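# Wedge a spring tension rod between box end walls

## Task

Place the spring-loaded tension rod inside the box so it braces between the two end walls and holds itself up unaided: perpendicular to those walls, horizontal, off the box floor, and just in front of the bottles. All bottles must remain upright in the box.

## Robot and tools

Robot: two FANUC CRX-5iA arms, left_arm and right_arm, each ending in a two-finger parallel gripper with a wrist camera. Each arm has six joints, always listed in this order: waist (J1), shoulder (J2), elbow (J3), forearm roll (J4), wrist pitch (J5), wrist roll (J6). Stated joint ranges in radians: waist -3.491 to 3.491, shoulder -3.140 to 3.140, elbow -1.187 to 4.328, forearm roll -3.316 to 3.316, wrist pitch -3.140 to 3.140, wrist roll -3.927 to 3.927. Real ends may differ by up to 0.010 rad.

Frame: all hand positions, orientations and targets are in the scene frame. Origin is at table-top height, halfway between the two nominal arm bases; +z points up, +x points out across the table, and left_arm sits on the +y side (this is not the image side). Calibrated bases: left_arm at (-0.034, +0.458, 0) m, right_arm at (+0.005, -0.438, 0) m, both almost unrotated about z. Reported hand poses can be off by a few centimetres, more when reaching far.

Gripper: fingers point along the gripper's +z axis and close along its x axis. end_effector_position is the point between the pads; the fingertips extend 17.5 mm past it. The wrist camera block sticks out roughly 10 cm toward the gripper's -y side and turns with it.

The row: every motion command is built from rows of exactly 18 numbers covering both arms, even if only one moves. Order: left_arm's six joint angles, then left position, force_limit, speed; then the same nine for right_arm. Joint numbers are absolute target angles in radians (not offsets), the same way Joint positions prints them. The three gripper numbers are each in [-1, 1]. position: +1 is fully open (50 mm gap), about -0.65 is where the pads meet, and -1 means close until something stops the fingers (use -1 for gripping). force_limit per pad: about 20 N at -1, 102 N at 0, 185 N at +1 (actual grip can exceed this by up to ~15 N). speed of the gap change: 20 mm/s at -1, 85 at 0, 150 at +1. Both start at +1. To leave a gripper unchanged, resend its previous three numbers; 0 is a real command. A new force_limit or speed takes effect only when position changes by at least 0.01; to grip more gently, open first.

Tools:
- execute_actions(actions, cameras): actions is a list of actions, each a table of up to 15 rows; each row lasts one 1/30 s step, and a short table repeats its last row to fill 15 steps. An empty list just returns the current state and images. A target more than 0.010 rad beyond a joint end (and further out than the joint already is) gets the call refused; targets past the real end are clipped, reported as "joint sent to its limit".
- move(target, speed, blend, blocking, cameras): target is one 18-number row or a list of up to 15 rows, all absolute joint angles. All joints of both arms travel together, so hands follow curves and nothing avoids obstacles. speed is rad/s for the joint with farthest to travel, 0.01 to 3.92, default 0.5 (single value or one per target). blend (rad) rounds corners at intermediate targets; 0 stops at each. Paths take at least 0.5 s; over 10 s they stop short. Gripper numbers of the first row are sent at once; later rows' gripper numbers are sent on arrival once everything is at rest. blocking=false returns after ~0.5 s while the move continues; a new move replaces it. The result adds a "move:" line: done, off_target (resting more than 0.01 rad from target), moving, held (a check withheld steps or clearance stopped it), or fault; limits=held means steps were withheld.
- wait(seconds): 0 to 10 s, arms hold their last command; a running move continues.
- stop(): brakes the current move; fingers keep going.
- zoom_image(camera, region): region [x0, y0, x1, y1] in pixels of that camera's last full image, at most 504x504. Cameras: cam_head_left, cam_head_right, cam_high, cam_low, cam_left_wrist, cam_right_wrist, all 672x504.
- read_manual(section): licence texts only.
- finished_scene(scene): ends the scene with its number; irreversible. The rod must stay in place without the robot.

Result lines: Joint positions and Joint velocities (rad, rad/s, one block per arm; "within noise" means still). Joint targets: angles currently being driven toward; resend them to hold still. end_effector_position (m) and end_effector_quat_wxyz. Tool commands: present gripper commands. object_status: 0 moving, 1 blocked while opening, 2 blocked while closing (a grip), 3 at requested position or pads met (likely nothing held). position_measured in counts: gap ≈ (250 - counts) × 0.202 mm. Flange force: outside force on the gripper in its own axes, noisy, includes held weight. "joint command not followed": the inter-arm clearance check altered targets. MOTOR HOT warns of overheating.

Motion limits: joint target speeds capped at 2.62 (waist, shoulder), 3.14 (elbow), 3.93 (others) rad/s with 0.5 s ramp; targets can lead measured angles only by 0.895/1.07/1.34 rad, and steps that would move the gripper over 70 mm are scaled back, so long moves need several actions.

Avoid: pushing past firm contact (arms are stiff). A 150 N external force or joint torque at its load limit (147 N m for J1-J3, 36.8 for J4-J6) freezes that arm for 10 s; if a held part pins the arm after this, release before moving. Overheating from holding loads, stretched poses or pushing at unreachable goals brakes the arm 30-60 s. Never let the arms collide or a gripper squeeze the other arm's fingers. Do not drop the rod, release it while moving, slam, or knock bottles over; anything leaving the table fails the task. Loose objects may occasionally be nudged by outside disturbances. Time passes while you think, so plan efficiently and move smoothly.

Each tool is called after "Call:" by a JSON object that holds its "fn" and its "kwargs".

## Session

Call:
{"fn": "execute_actions", "kwargs": {"actions": []}}

Scene clock: 0.00 s.
left_arm: end_effector_position=(+0.6974, +0.0511, +0.1580) position_measured=3 object_status=3 end_effector_quat_wxyz=(-0.002, +0.005, +0.897, -0.442) | right_arm: end_effector_position=(+0.3345, -0.3716, +0.3086) position_measured=3 object_status=3 end_effector_quat_wxyz=(-0.195, +0.348, +0.895, -0.198)
Joint positions: left_arm=[-0.089 0.875 0.401 1.004 -1.21 1.239] | right_arm=[0.518 0.133 0.115 -0.07 -2.112 0.276]
Joint velocities: within noise
Flange force (N): no reading
Joint targets: left_arm=[-0.089 0.875 0.401 1.004 -1.210 1.239] | right_arm=[0.518 0.133 0.115 -0.070 -2.112 0.276]
Tool commands: left_gripper/position=+1.0 left_gripper/force_limit=+1.0 left_gripper/speed=+1.0 right_gripper/position=+1.0 right_gripper/force_limit=+1.0 right_gripper/speed=+1.0
camera_calibration:
cam_left_wrist: T_world_to_cam=[[-0.998852, 0.0108911, 0.0466476, 0.697519], [-0.0190615, 0.803022, -0.595645, 0.101903], [-0.0439463, -0.59585, -0.801892, 0.317788], [0, 0, 0, 1]] pos_world=[0.712626, 0.0999272, 0.282992]
cam_right_wrist: T_world_to_cam=[[-0.657585, 0.699627, 0.27947, 0.391851], [0.676303, 0.711642, -0.19021, 0.123914], [-0.331959, 0.0639271, -0.941125, 0.561213], [0, 0, 0, 1]] pos_world=[0.360172, -0.398208, 0.442231]

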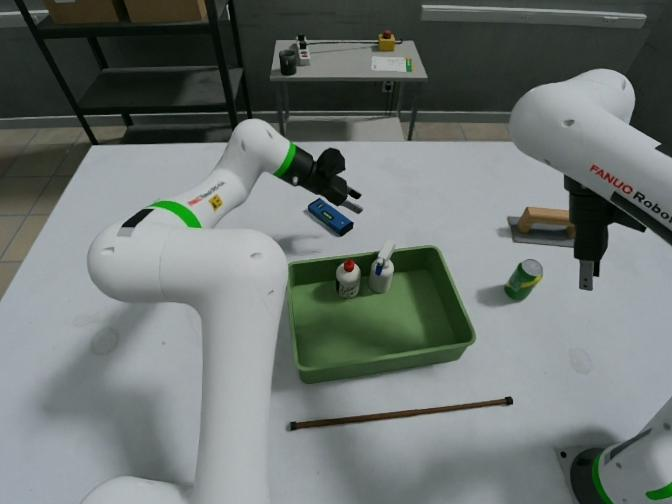

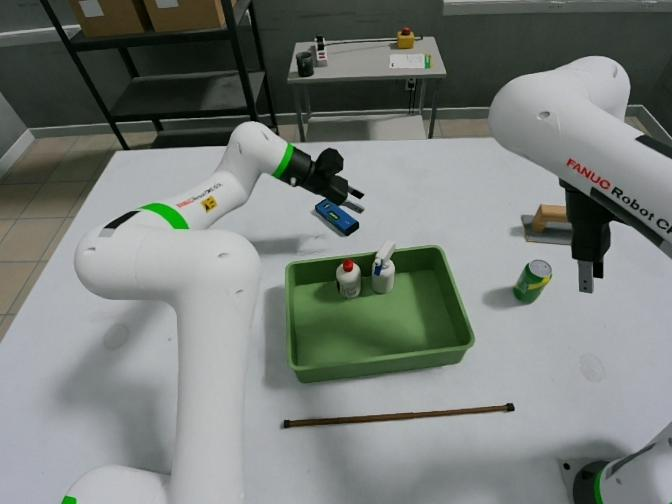

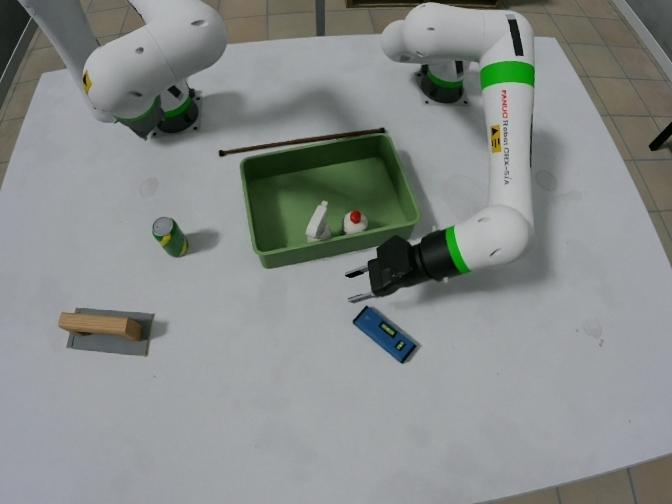

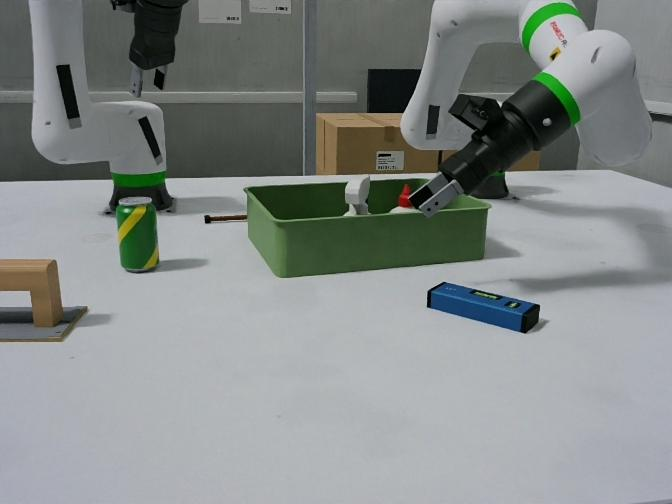

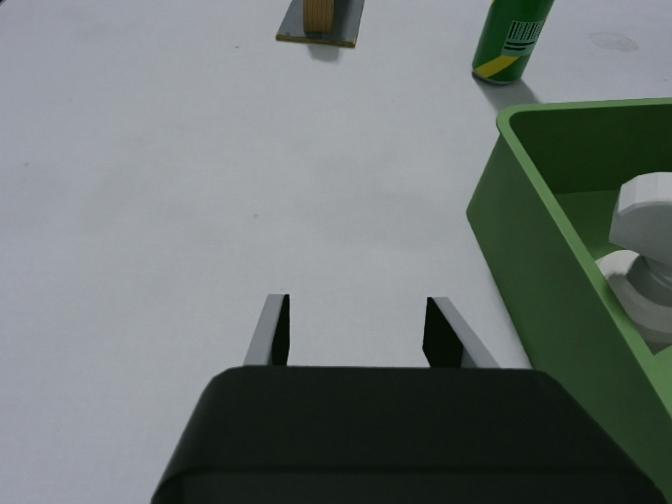

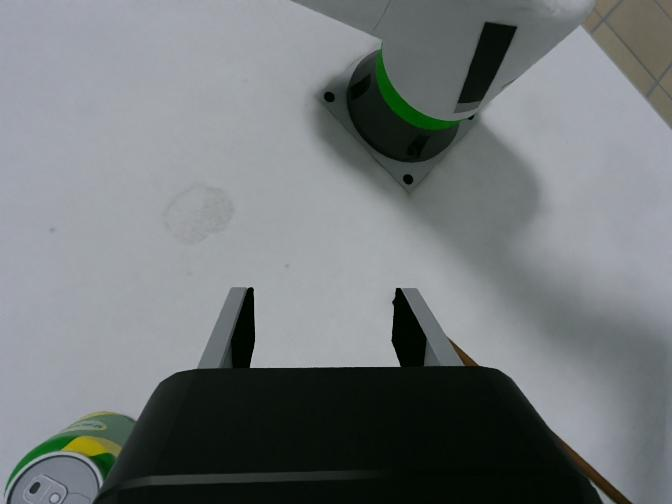

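Call:
{"fn": "zoom_image", "kwargs": {"camera": "cam_head_right", "region": [270, 230, 530, 440]}}

Call:
{"fn": "zoom_image", "kwargs": {"camera": "cam_high", "region": [210, 110, 430, 280]}}

Call:
{"fn": "zoom_image", "kwargs": {"camera": "cam_head_left", "region": [270, 230, 530, 440]}}

Call:
{"fn": "zoom_image", "kwargs": {"camera": "cam_head_left", "region": [310, 230, 430, 320]}}

Scaled by 1.938 from the camera's 672x504 image, which has a finer 960x720 frame.

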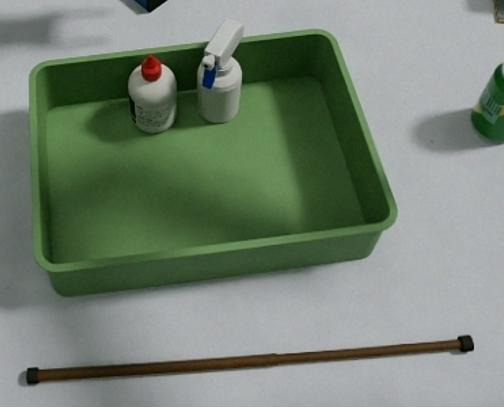

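Scaled by 2.291 from the camera's 672x504 image, which has a finer 960x720 frame.

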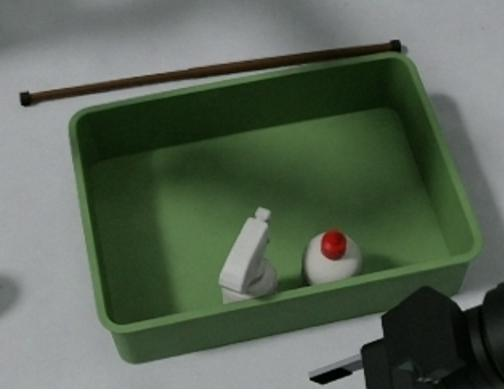

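Scaled by 1.938 from the camera's 672x504 image, which has a finer 960x720 frame.

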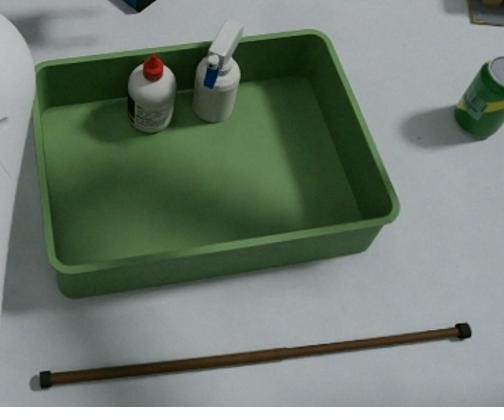

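Scaled by 4.200 from the camera's 672x504 image, which has a finer 960x720 frame.

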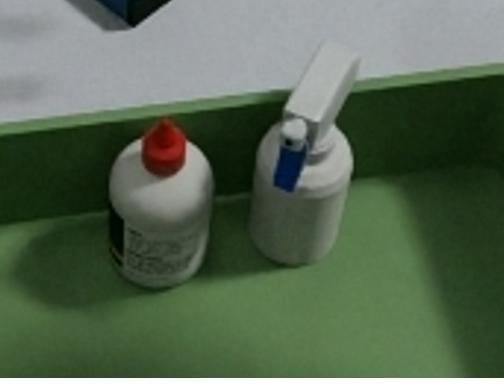

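Call:
{"fn": "move", "kwargs": {"target": [[-0.089, 0.40, 0.401, 1.004, -1.21, 1.239, 1, 1, 1, 1.0, -0.25, -0.30, -0.03, -1.75, 0.285, 1, 1, 1], [-0.30, 0.05, 0.0, 0.5, -1.30, 0.2, 1, 1, 1, 1.31406, -0.50798, -0.57482, 0, -1.50395, 0.29257, 1, 1, 1], [-0.53772, -0.29438, -0.44110, 0, -1.42408, -0.94976, 1, 1, 1, 1.31406, -0.50798, -0.57482, 0, -1.50395, 0.29257, 1, 1, 1]], "speed": 0.8, "blend": 0.1}}

Scene clock: 41.10 s.
left_arm: end_effector_position=(+0.1548, +0.1837, +0.2000) position_measured=3 object_status=3 end_effector_quat_wxyz=(+0.000, +1.000, +0.027, +0.000) | right_arm: end_effector_position=(+0.1857, -0.2458, +0.2000) position_measured=3 object_status=3 end_effector_quat_wxyz=(+0.000, -0.026, +1.000, +0.000)
Joint positions: left_arm=[-0.538 -0.294 -0.441 0 -1.424 -0.95] | right_arm=[1.314 -0.508 -0.575 0 -1.504 0.293]
Joint velocities: within noise
Flange force (N): left_arm=[0.6 6.7 0.4] | right_arm=[7.4 2.3 0.0]
Joint targets: left_arm=[-0.538 -0.294 -0.441 0.000 -1.424 -0.950] | right_arm=[1.314 -0.508 -0.575 0.000 -1.504 0.293]
move: done
camera_calibration:
cam_left_wrist: T_world_to_cam=[[0.995349, 0.0918861, 0.0289522, -0.167901], [0.0804662, -0.958177, 0.27463, 0.144178], [0.0529761, -0.271023, -0.961114, 0.363823], [0, 0, 0, 1]] pos_world=[0.136245, 0.25218, 0.314941]
cam_right_wrist: T_world_to_cam=[[-0.994985, -0.0722091, 0.0692159, 0.151425], [-0.046049, 0.944976, 0.323882, 0.203047], [-0.0887946, 0.319071, -0.943562, 0.419663], [0, 0, 0, 1]] pos_world=[0.19728, -0.314842, 0.319734]

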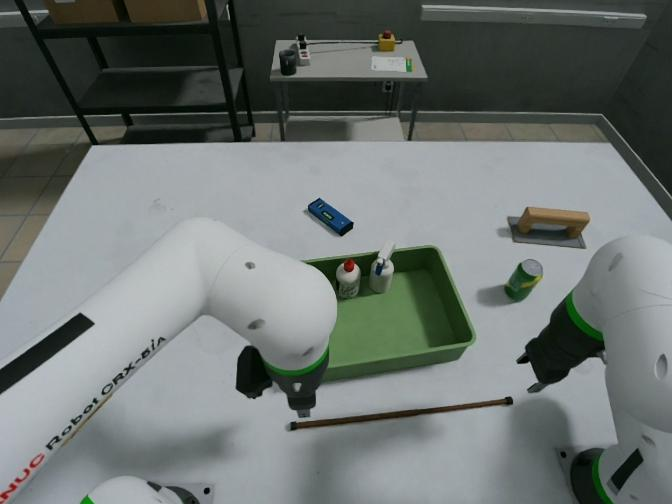

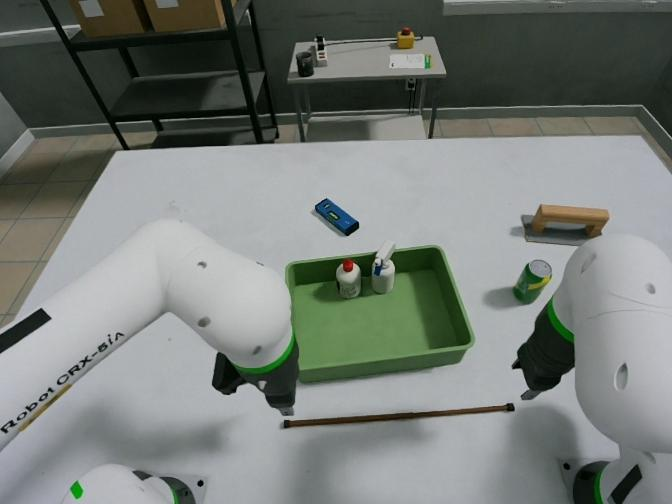

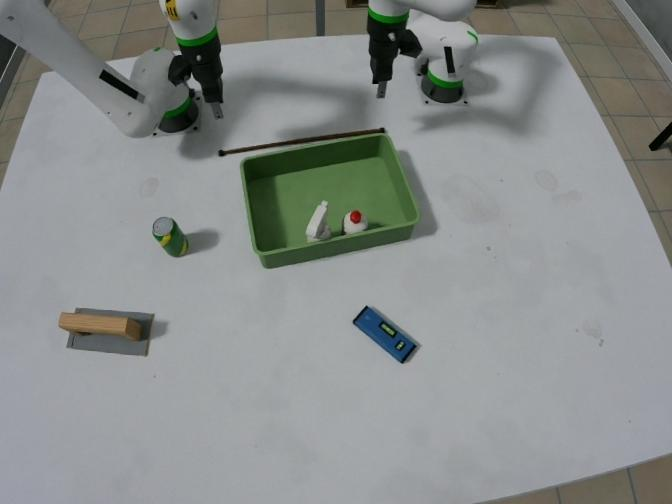

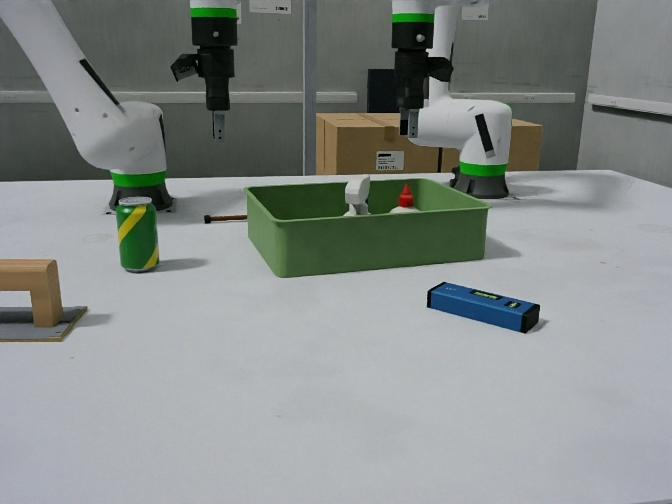

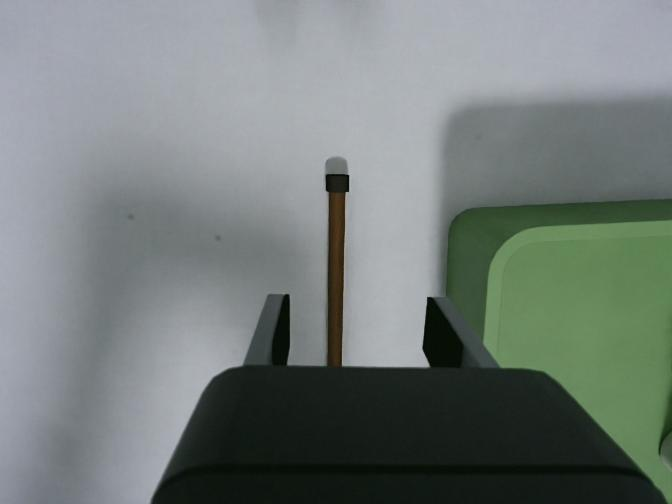

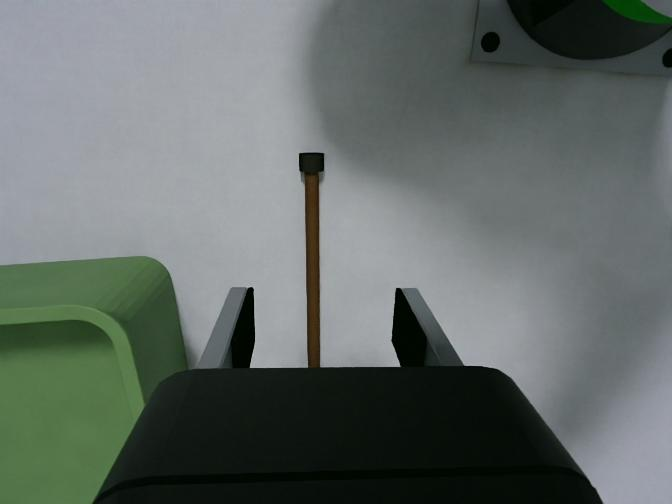

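Call:
{"fn": "move", "kwargs": {"target": [[-0.55788, -0.14490, -0.67174, 0, -1.04395, -0.90778, 1, 1, 1, 1.32657, -0.37228, -0.83622, 0, -1.10685, 0.30187, 1, 1, 1], [-0.55788, -0.10271, -0.70422, 0, -0.96929, -0.90778, 1, 1, 1, 1.32657, -0.32723, -0.87448, 0, -1.02355, 0.30187, 1, 1, 1]], "speed": [0.35, 0.15], "cameras": ["cam_left_wrist", "cam_right_wrist"]}}

Call:
{"fn": "zoom_image", "kwargs": {"camera": "cam_left_wrist", "region": [220, 170, 480, 375]}}

Call:
{"fn": "zoom_image", "kwargs": {"camera": "cam_right_wrist", "region": [190, 170, 450, 375]}}

Scene clock: 69.47 s.
left_arm: end_effector_position=(+0.1543, +0.1766, +0.0350) position_measured=3 object_status=3 end_effector_quat_wxyz=(+0.000, +0.999, +0.038, +0.000) | right_arm: end_effector_position=(+0.1846, -0.2379, +0.0350) position_measured=3 object_status=3 end_effector_quat_wxyz=(+0.000, -0.037, +0.999, +0.000)
Joint positions: left_arm=[-0.558 -0.103 -0.704 0 -0.969 -0.908] | right_arm=[1.327 -0.327 -0.874 0 -1.024 0.302]
Joint velocities: within noise
Flange force (N): left_arm=[0.6 6.5 4.2] | right_arm=[6.5 3.1 0.4]
Joint targets: left_arm=[-0.558 -0.103 -0.704 0.000 -0.969 -0.908] | right_arm=[1.327 -0.327 -0.874 0.000 -1.024 0.302]
move: done
camera_calibration:
cam_left_wrist: T_world_to_cam=[[0.993103, 0.113609, 0.0289804, -0.165492], [0.101371, -0.956185, 0.274654, 0.179109], [0.0589139, -0.269822, -0.961106, 0.202306], [0, 0, 0, 1]] pos_world=[0.134276, 0.24465, 0.150041]
cam_right_wrist: T_world_to_cam=[[-0.993178, -0.0938719, 0.0691806, 0.156828], [-0.0666375, 0.943741, 0.323903, 0.252432], [-0.0956939, 0.317083, -0.943558, 0.262143], [0, 0, 0, 1]] pos_world=[0.197665, -0.30663, 0.154734]
Images, in order (width x height): cam_left_wrist 672x504, cam_right_wrist 672x504.

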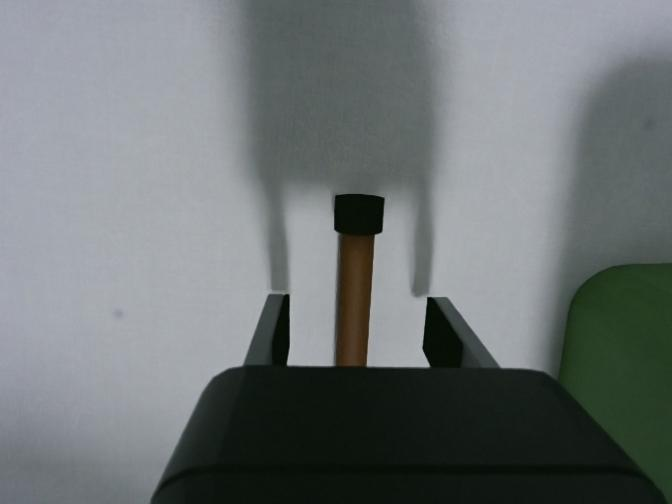

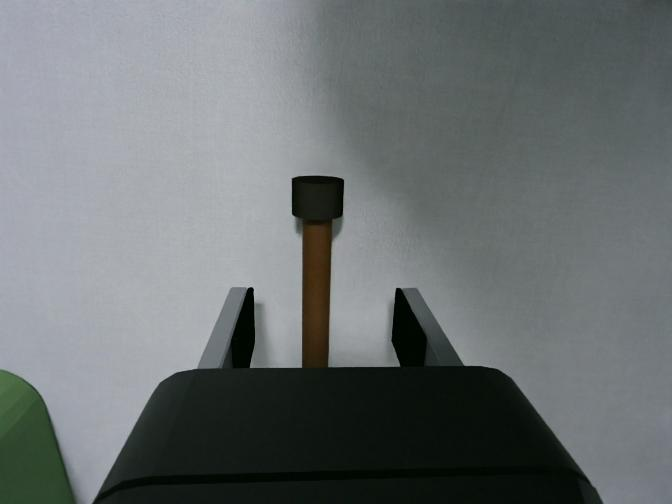

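Scaled by 1.938 from the camera's 672x504 image, which has a finer 960x720 frame.

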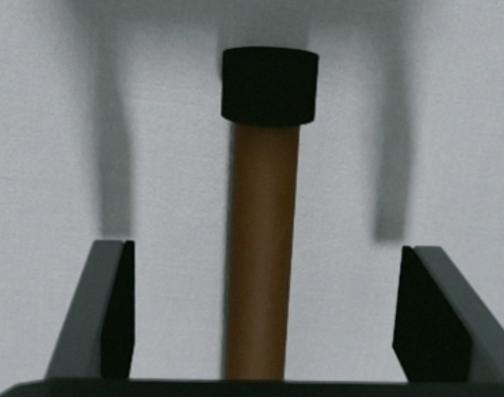

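Scaled by 1.938 from the camera's 672x504 image, which has a finer 960x720 frame.

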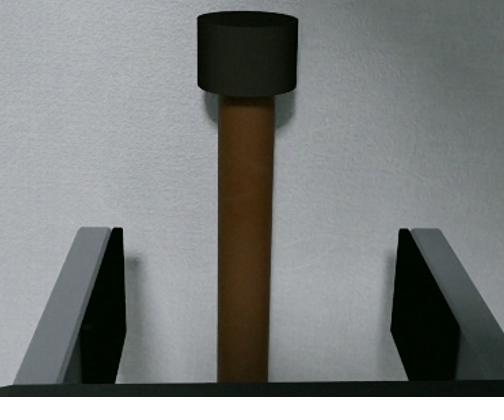

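Call:
{"fn": "move", "kwargs": {"target": [-0.55788, -0.07639, -0.72075, 0, -0.92644, -0.90778, 1, 1, 1, 1.31757, -0.29814, -0.89424, 0, -0.97470, 0.31087, 1, 1, 1], "speed": 0.05, "cameras": ["cam_left_wrist", "cam_right_wrist"]}}

Call:
{"fn": "zoom_image", "kwargs": {"camera": "cam_left_wrist", "region": [220, 170, 480, 375]}}

Call:
{"fn": "zoom_image", "kwargs": {"camera": "cam_right_wrist", "region": [190, 170, 450, 375]}}

Scene clock: 74.87 s.
left_arm: end_effector_position=(+0.1543, +0.1766, +0.0210) position_measured=3 object_status=3 end_effector_quat_wxyz=(+0.000, +0.999, +0.038, +0.000) | right_arm: end_effector_position=(+0.1864, -0.2395, +0.0210) position_measured=3 object_status=3 end_effector_quat_wxyz=(+0.000, -0.037, +0.999, +0.000)
Joint positions: left_arm=[-0.558 -0.076 -0.721 0 -0.926 -0.908] | right_arm=[1.318 -0.298 -0.894 0 -0.975 0.311]
Joint velocities: within noise
Flange force (N): left_arm=[-0.1 5.8 4.1] | right_arm=[7.3 2.6 -1.0]
Joint targets: left_arm=[-0.558 -0.076 -0.721 0.000 -0.926 -0.908] | right_arm=[1.318 -0.298 -0.894 0.000 -0.975 0.311]
move: done
camera_calibration:
cam_left_wrist: T_world_to_cam=[[0.993103, 0.113609, 0.0289804, -0.165087], [0.101371, -0.956185, 0.274654, 0.182955], [0.0589139, -0.269822, -0.961106, 0.188851], [0, 0, 0, 1]] pos_world=[0.134276, 0.24465, 0.136041]
cam_right_wrist: T_world_to_cam=[[-0.993178, -0.0938657, 0.0691827, 0.159436], [-0.066631, 0.943741, 0.323903, 0.258595], [-0.0956939, 0.317083, -0.943558, 0.249613], [0, 0, 0, 1]] pos_world=[0.199465, -0.30823, 0.140734]
Images, in order (width x height): cam_left_wrist 672x504, cam_right_wrist 672x504.

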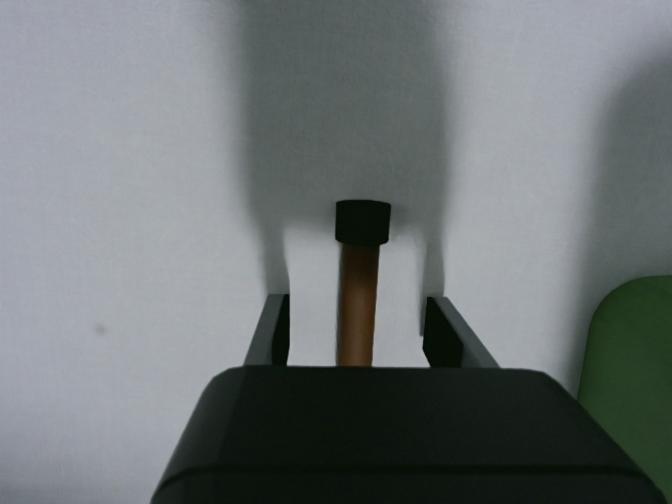

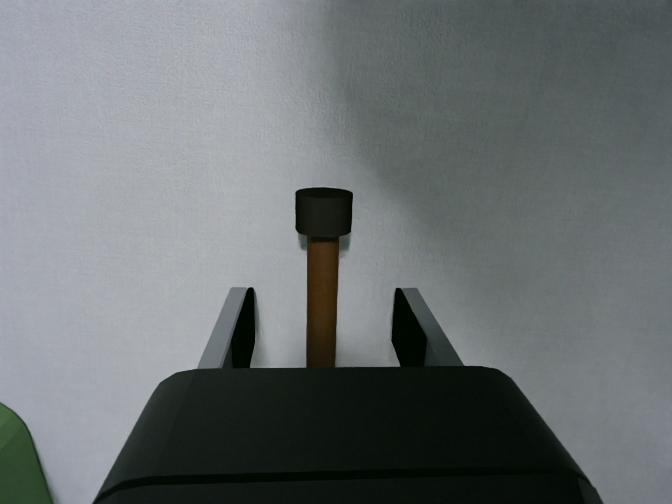

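Scaled by 1.938 from the camera's 672x504 image, which has a finer 960x720 frame.

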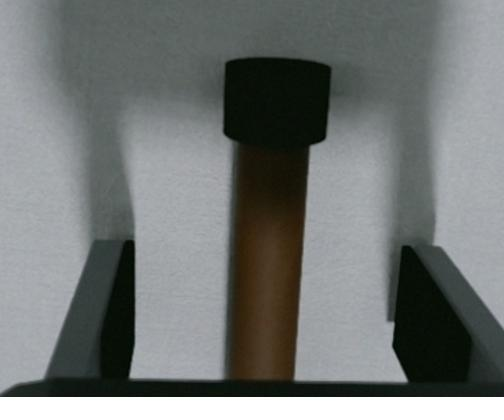

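Scaled by 1.938 from the camera's 672x504 image, which has a finer 960x720 frame.

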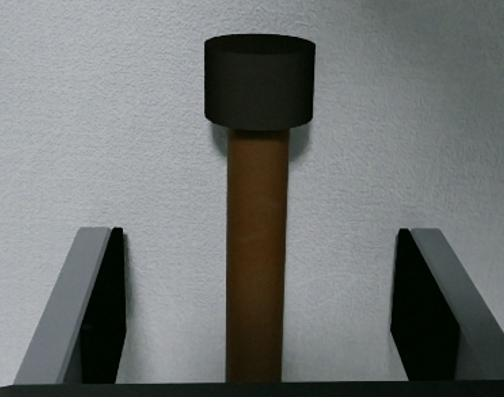

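Call:
{"fn": "execute_actions", "kwargs": {"actions": [[[-0.55788, -0.07639, -0.72075, 0, -0.92644, -0.90778, -1, -0.5, -1, 1.31757, -0.29814, -0.89424, 0, -0.97470, 0.31087, -1, -0.5, -1]],[[-0.55788, -0.07639, -0.72075, 0, -0.92644, -0.90778, -1, -0.5, -1, 1.31757, -0.29814, -0.89424, 0, -0.97470, 0.31087, -1, -0.5, -1]],[[-0.55788, -0.07639, -0.72075, 0, -0.92644, -0.90778, -1, -0.5, -1, 1.31757, -0.29814, -0.89424, 0, -0.97470, 0.31087, -1, -0.5, -1]],[[-0.55788, -0.07639, -0.72075, 0, -0.92644, -0.90778, -1, -0.5, -1, 1.31757, -0.29814, -0.89424, 0, -0.97470, 0.31087, -1, -0.5, -1]]], "cameras": ["cam_left_wrist", "cam_right_wrist", "cam_high"]}}

Scene clock: 81.43 s.
left_arm: end_effector_position=(+0.1543, +0.1766, +0.0210) position_measured=193 object_status=2 end_effector_quat_wxyz=(+0.000, +0.999, +0.038, +0.000) | right_arm: end_effector_position=(+0.1864, -0.2395, +0.0210) position_measured=204 object_status=2 end_effector_quat_wxyz=(+0.000, -0.037, +0.999, +0.000)
Joint positions: left_arm=[-0.558 -0.076 -0.721 0 -0.926 -0.908] | right_arm=[1.318 -0.298 -0.894 0 -0.975 0.311]
Joint velocities: within noise
Flange force (N): left_arm=[0.0 6.2 4.5] | right_arm=[6.5 2.8 -0.1]
Flange force at the end of the 1st action (N): left_arm=[0.4 6.0 3.8] | right_arm=[7.0 3.0 0.0]
Flange force at the end of the 2nd action (N): left_arm=[0.2 6.3 3.8] | right_arm=[6.8 3.2 0.0]
Flange force at the end of the 3rd action (N): left_arm=[0.3 6.2 4.2] | right_arm=[6.5 3.0 0.2]
Joint targets: left_arm=[-0.558 -0.076 -0.721 0.000 -0.926 -0.908] | right_arm=[1.318 -0.298 -0.894 0.000 -0.975 0.311]
camera_calibration:
cam_left_wrist: T_world_to_cam=[[0.993103, 0.113609, 0.0289804, -0.165087], [0.101371, -0.956185, 0.274654, 0.182955], [0.0589139, -0.269822, -0.961106, 0.188851], [0, 0, 0, 1]] pos_world=[0.134276, 0.24465, 0.136041]
cam_right_wrist: T_world_to_cam=[[-0.993178, -0.0938657, 0.0691827, 0.159436], [-0.066631, 0.943741, 0.323903, 0.258595], [-0.0956939, 0.317083, -0.943558, 0.249613], [0, 0, 0, 1]] pos_world=[0.199465, -0.30823, 0.140734]
Images, in order (width x height): cam_high 672x504, cam_left_wrist 672x504, cam_right_wrist 672x504.

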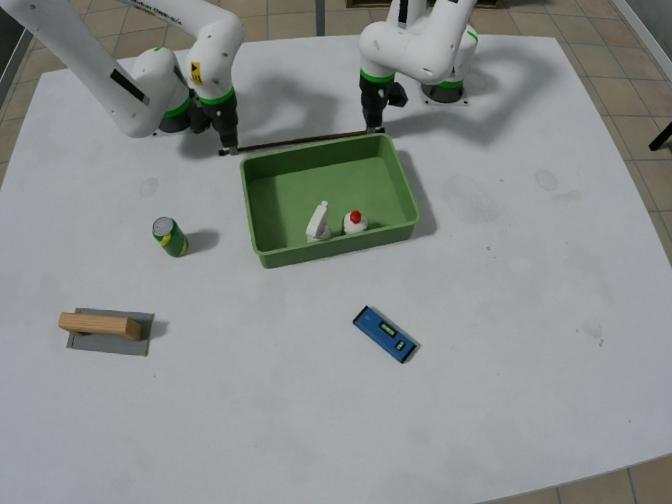

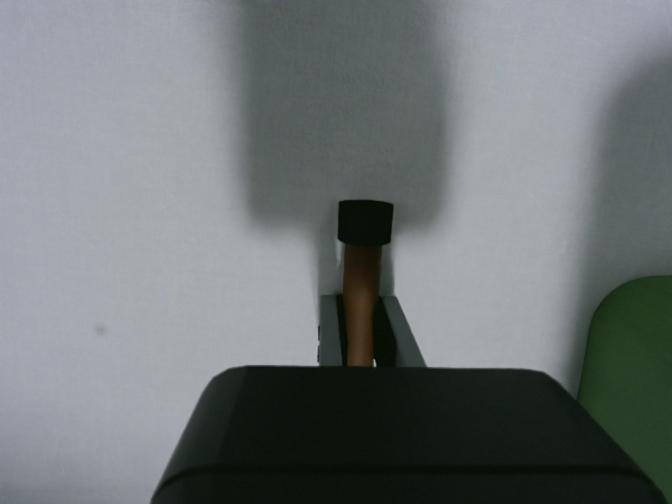

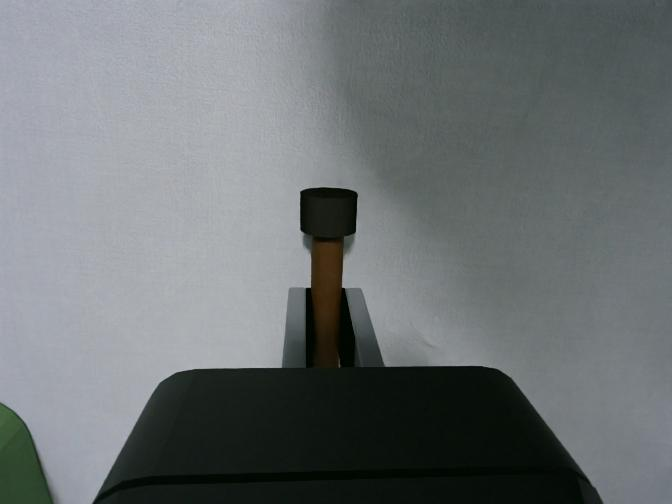

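Call:
{"fn": "move", "kwargs": {"target": [[-0.55788, -0.11165, -0.69804, 0, -0.98440, -0.90778, -1, -0.5, -1, 1.31757, -0.33697, -0.86715, 0, -1.04062, 0.31087, -1, -0.5, -1], [-0.55788, -0.14490, -0.67174, 0, -1.04395, -0.90778, -1, -0.5, -1, 1.31757, -0.37228, -0.83622, 0, -1.10685, 0.31087, -1, -0.5, -1], [-0.55788, -0.18766, -0.62806, 0, -1.13040, -0.90778, -1, -0.5, -1, 1.31757, -0.41532, -0.78569, 0, -1.20042, 0.31087, -1, -0.5, -1], [-0.55788, -0.22216, -0.57955, 0, -1.21341, -0.90778, -1, -0.5, -1, 1.31757, -0.44766, -0.73073, 0, -1.28772, 0.31087, -1, -0.5, -1], [-0.55788, -0.24504, -0.53575, 0, -1.28009, -0.90778, -1, -0.5, -1, 1.31757, -0.46738, -0.68187, 0, -1.35631, 0.31087, -1, -0.5, -1]], "speed": 0.15, "cameras": []}}

Call:
{"fn": "move", "kwargs": {"target": [-0.60736, -0.19338, -0.49529, 0, -1.26889, -0.85830, -1, -0.5, -1, 1.34355, -0.41879, -0.65364, 0, -1.33595, 0.28489, -1, -0.5, -1], "speed": 0.05, "cameras": ["cam_left_wrist", "cam_right_wrist", "cam_high"]}}

Scene clock: 114.97 s.
left_arm: end_effector_position=(+0.1543, +0.1766, +0.1450) position_measured=193 object_status=2 end_effector_quat_wxyz=(+0.000, +0.999, +0.038, +0.000) | right_arm: end_effector_position=(+0.1864, -0.2395, +0.1450) position_measured=204 object_status=2 end_effector_quat_wxyz=(+0.000, -0.037, +0.999, +0.000)
Joint positions: left_arm=[-0.558 -0.245 -0.536 0 -1.28 -0.908] | right_arm=[1.318 -0.467 -0.682 0 -1.356 0.311]
Joint velocities: within noise
Flange force (N): left_arm=[-0.4 12.0 2.3] | right_arm=[6.8 9.2 0.0]
Joint targets: left_arm=[-0.558 -0.245 -0.536 0.000 -1.280 -0.908] | right_arm=[1.318 -0.467 -0.682 0.000 -1.356 0.311]
move: done
No camera images: "cameras" was empty.

Scene clock: 116.27 s.
left_arm: end_effector_position=(+0.1556, +0.1562, +0.1450) position_measured=193 object_status=2 end_effector_quat_wxyz=(+0.000, +0.999, +0.038, +0.000) | right_arm: end_effector_position=(+0.1846, -0.2192, +0.1450) position_measured=204 object_status=2 end_effector_quat_wxyz=(+0.000, -0.037, +0.999, +0.000)
Joint positions: left_arm=[-0.607 -0.193 -0.495 0 -1.269 -0.858] | right_arm=[1.344 -0.419 -0.654 0 -1.336 0.285]
Joint velocities: within noise
Flange force (N): left_arm=[-0.7 0.5 1.3] | right_arm=[6.6 -4.5 0.7]
Joint targets: left_arm=[-0.607 -0.193 -0.495 0.000 -1.269 -0.858] | right_arm=[1.344 -0.419 -0.654 0.000 -1.336 0.285]
move: done
camera_calibration:
cam_left_wrist: T_world_to_cam=[[0.993103, 0.113609, 0.0289804, -0.167651], [0.101371, -0.956185, 0.274654, 0.129287], [0.0589139, -0.269822, -0.961106, 0.302351], [0, 0, 0, 1]] pos_world=[0.135576, 0.22425, 0.259941]
cam_right_wrist: T_world_to_cam=[[-0.993178, -0.0938657, 0.0691827, 0.150876], [-0.066631, 0.943741, 0.323903, 0.199147], [-0.0956939, 0.317083, -0.943558, 0.359996], [0, 0, 0, 1]] pos_world=[0.197565, -0.28793, 0.264734]
Images, in order (width x height): cam_high 672x504, cam_left_wrist 672x504, cam_right_wrist 672x504.

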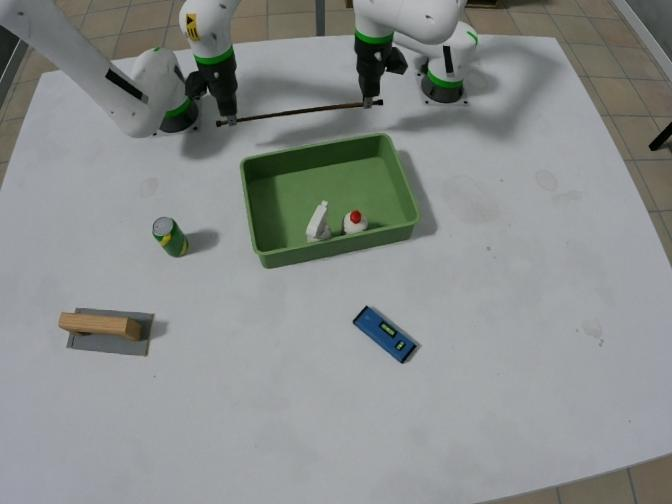

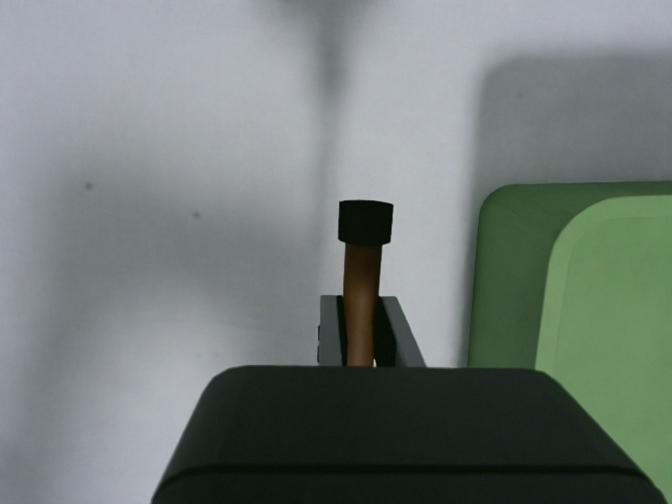

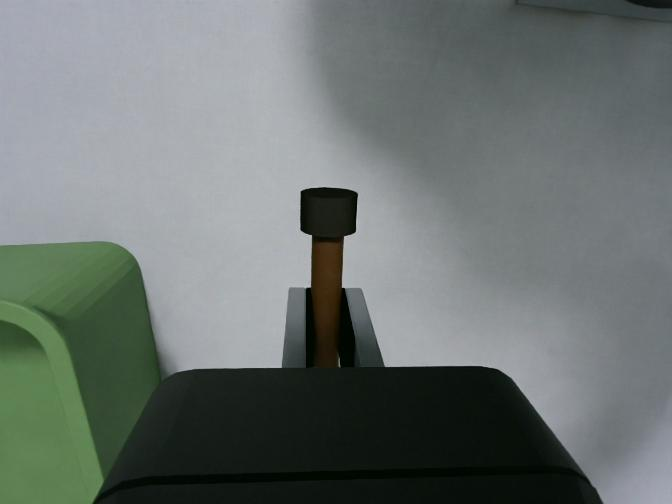

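Call:
{"fn": "move", "kwargs": {"target": [[-0.51739, -0.14713, -0.45687, 0, -1.26105, -0.93784, -1, -0.5, -1, 1.19330, -0.29892, -0.57524, 0, -1.29448, 0.44558, -1, -0.5, -1], [-0.43946, -0.09163, -0.40802, 0, -1.25440, -1.00531, -1, -0.5, -1, 1.07378, -0.18284, -0.48670, 0, -1.26694, 0.57556, -1, -0.5, -1], [-0.37259, -0.02902, -0.34919, 0, -1.25063, -1.06174, -1, -0.5, -1, 0.97763, -0.07102, -0.38907, 0, -1.25274, 0.68214, -1, -0.5, -1], [-0.31531, 0.03892, -0.28089, 0, -1.25098, -1.10858, -1, -0.5, -1, 0.89909, 0.03751, -0.28238, 0, -1.25091, 0.77112, -1, -0.5, -1], [-0.26618, 0.11102, -0.20340, 0, -1.25638, -1.14726, -1, -0.5, -1, 0.83406, 0.14380, -0.16642, 0, -1.26058, 0.84661, -1, -0.5, -1], [-0.22394, 0.18631, -0.11692, 0, -1.26756, -1.17906, -1, -0.5, -1, 0.77950, 0.24916, -0.04051, 0, -1.28112, 0.91160, -1, -0.5, -1]], "speed": 0.2, "blend": 0.02}}

Call:
{"fn": "zoom_image", "kwargs": {"camera": "cam_high", "region": [215, 130, 425, 275]}}

Call:
{"fn": "zoom_image", "kwargs": {"camera": "cam_head_right", "region": [270, 220, 500, 390]}}

Call:
{"fn": "zoom_image", "kwargs": {"camera": "cam_head_left", "region": [270, 220, 500, 390]}}

Call:
{"fn": "zoom_image", "kwargs": {"camera": "cam_low", "region": [200, 140, 520, 300]}}

Scene clock: 152.70 s.
left_arm: end_effector_position=(+0.4043, +0.2104, +0.1450) position_measured=193 object_status=2 end_effector_quat_wxyz=(+0.000, +0.998, +0.069, +0.000) | right_arm: end_effector_position=(+0.4568, -0.1623, +0.1450) position_measured=204 object_status=2 end_effector_quat_wxyz=(+0.000, -0.068, +0.998, +0.000)
Joint positions: left_arm=[-0.224 0.186 -0.117 0 -1.268 -1.179] | right_arm=[0.78 0.249 -0.041 0 -1.281 0.912]
Joint velocities: within noise
Flange force (N): left_arm=[3.5 -0.3 2.4] | right_arm=[-2.5 -1.1 0.8]
Joint targets: left_arm=[-0.224 0.186 -0.117 0.000 -1.268 -1.179] | right_arm=[0.779 0.249 -0.041 0.000 -1.281 0.912]
move: done
camera_calibration:
cam_left_wrist: T_world_to_cam=[[0.98405, 0.175506, 0.0290237, -0.430192], [0.160968, -0.947962, 0.274695, 0.130024], [0.0757241, -0.265642, -0.961093, 0.294739], [0, 0, 0, 1]] pos_world=[0.380082, 0.277054, 0.26004]
cam_right_wrist: T_world_to_cam=[[-0.985353, -0.155847, 0.0692223, 0.412986], [-0.125565, 0.937738, 0.323852, 0.189535], [-0.115384, 0.310417, -0.943572, 0.376022], [0, 0, 0, 1]] pos_world=[0.474122, -0.230096, 0.264834]

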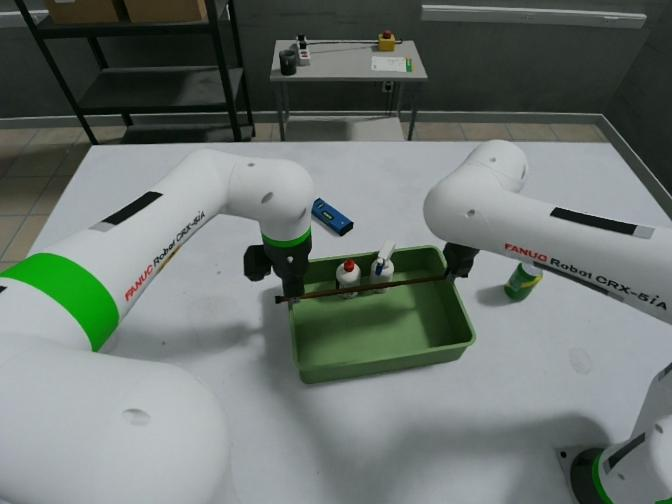

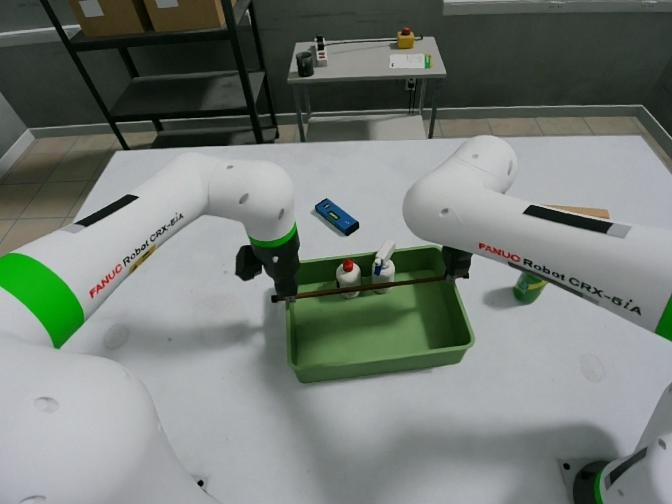

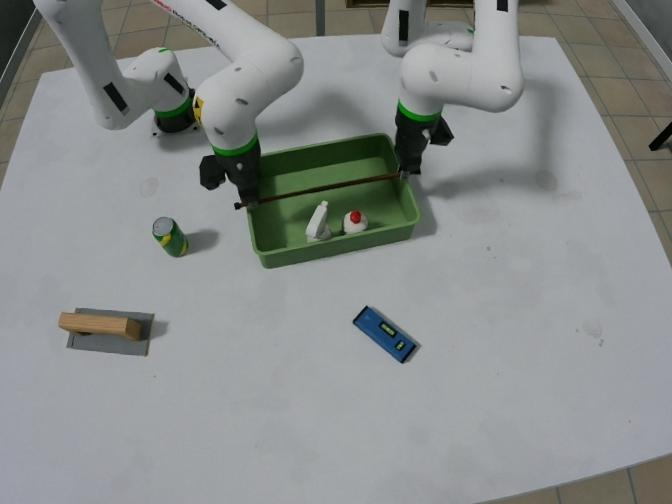

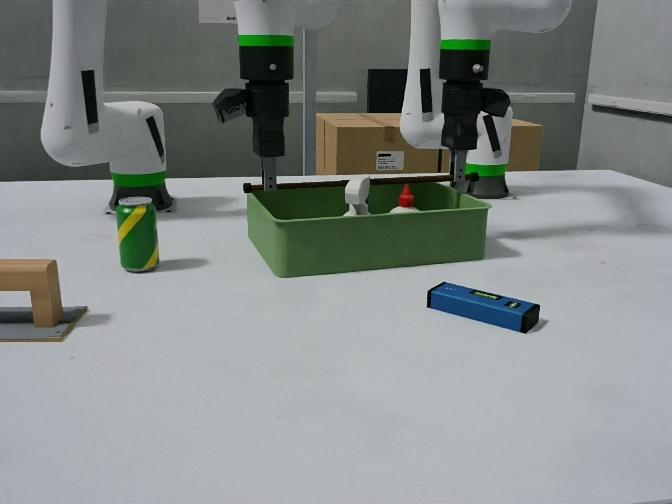

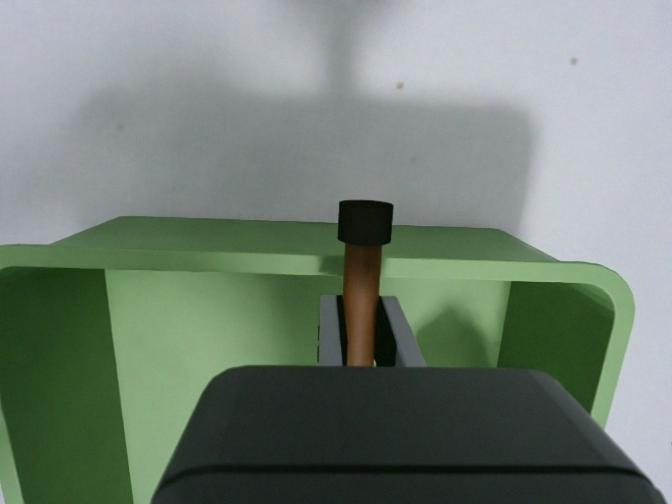

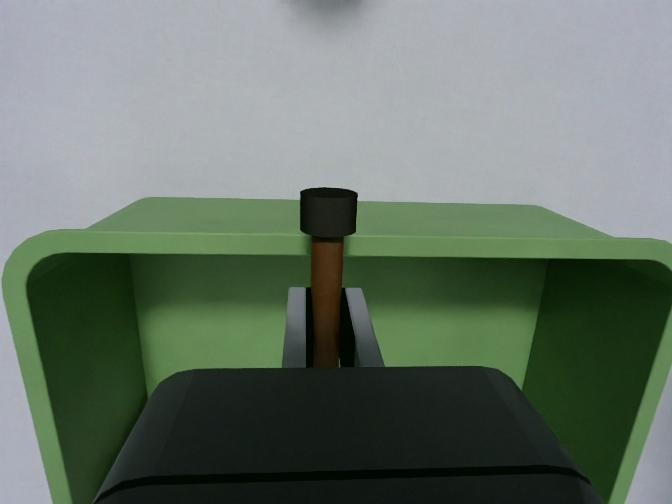

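Scaled by 2.400 from the camera's 672x504 image, which has a finer 960x720 frame.

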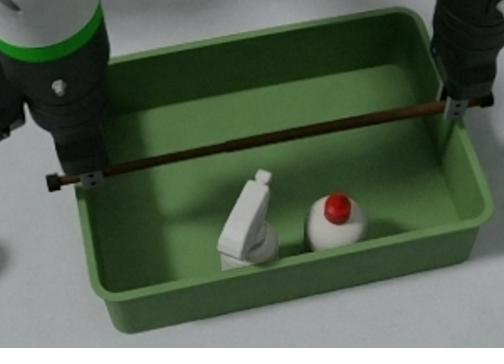

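Scaled by 2.191 from the camera's 672x504 image, which has a finer 960x720 frame.

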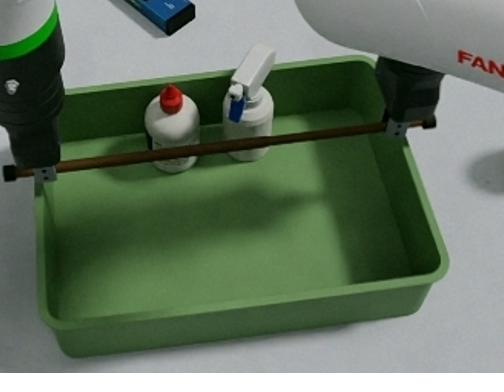

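Scaled by 2.191 from the camera's 672x504 image, which has a finer 960x720 frame.

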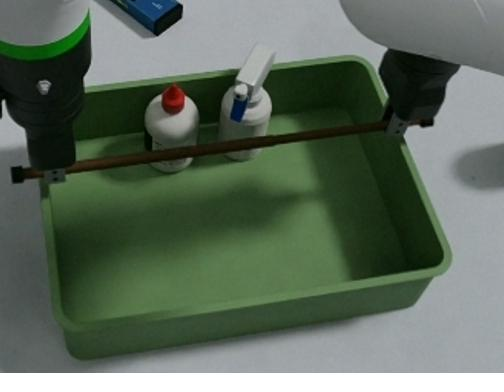

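Scaled by 1.575 from the camera's 672x504 image, which has a finer 960x720 frame.

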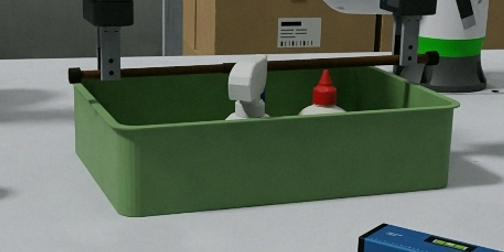

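Call:
{"fn": "zoom_image", "kwargs": {"camera": "cam_left_wrist", "region": [0, 190, 336, 380]}}

Call:
{"fn": "zoom_image", "kwargs": {"camera": "cam_left_wrist", "region": [336, 190, 672, 380]}}

Call:
{"fn": "zoom_image", "kwargs": {"camera": "cam_right_wrist", "region": [0, 180, 336, 370]}}

Call:
{"fn": "zoom_image", "kwargs": {"camera": "cam_right_wrist", "region": [336, 180, 672, 370]}}

Scaled by 1.500 from the camera's 672x504 image, which has a finer 960x720 frame.

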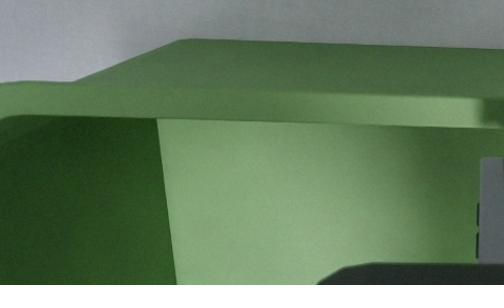

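Scaled by 1.500 from the camera's 672x504 image, which has a finer 960x720 frame.

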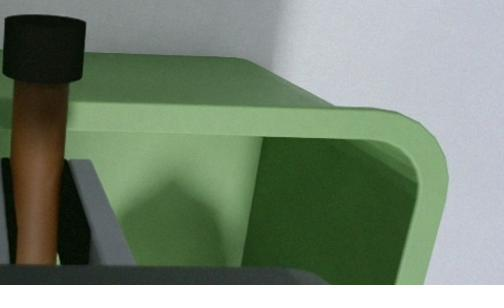

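Scaled by 1.500 from the camera's 672x504 image, which has a finer 960x720 frame.

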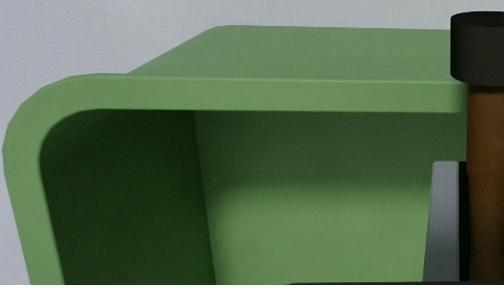

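Scaled by 1.500 from the camera's 672x504 image, which has a finer 960x720 frame.

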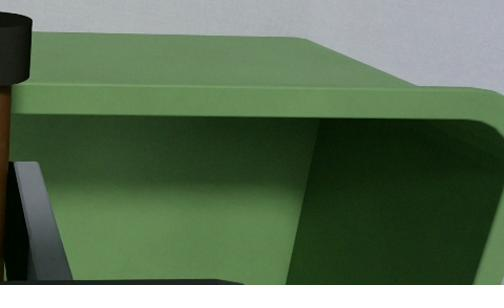

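Call:
{"fn": "zoom_image", "kwargs": {"camera": "cam_high", "region": [235, 160, 335, 270]}}

Call:
{"fn": "zoom_image", "kwargs": {"camera": "cam_high", "region": [330, 140, 430, 250]}}

Scaled by 4.582 from the camera's 672x504 image, which has a finer 960x720 frame.

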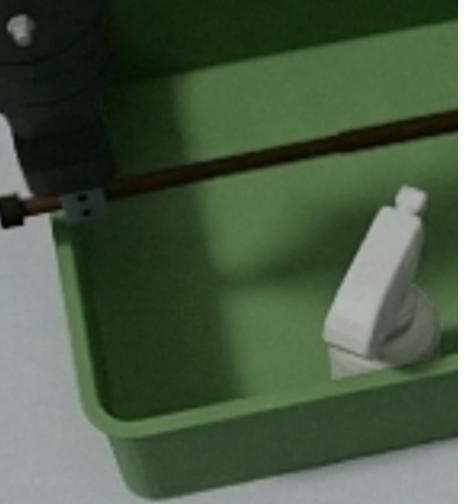

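Scaled by 4.582 from the camera's 672x504 image, which has a finer 960x720 frame.

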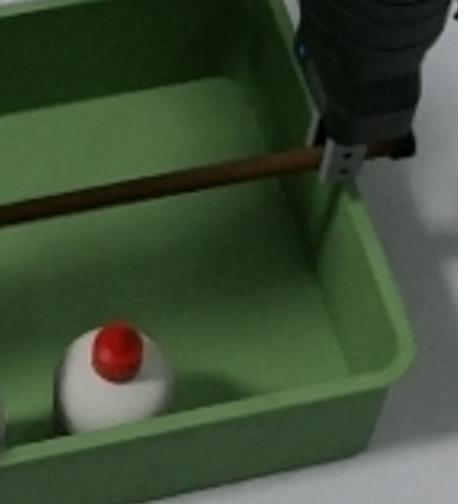

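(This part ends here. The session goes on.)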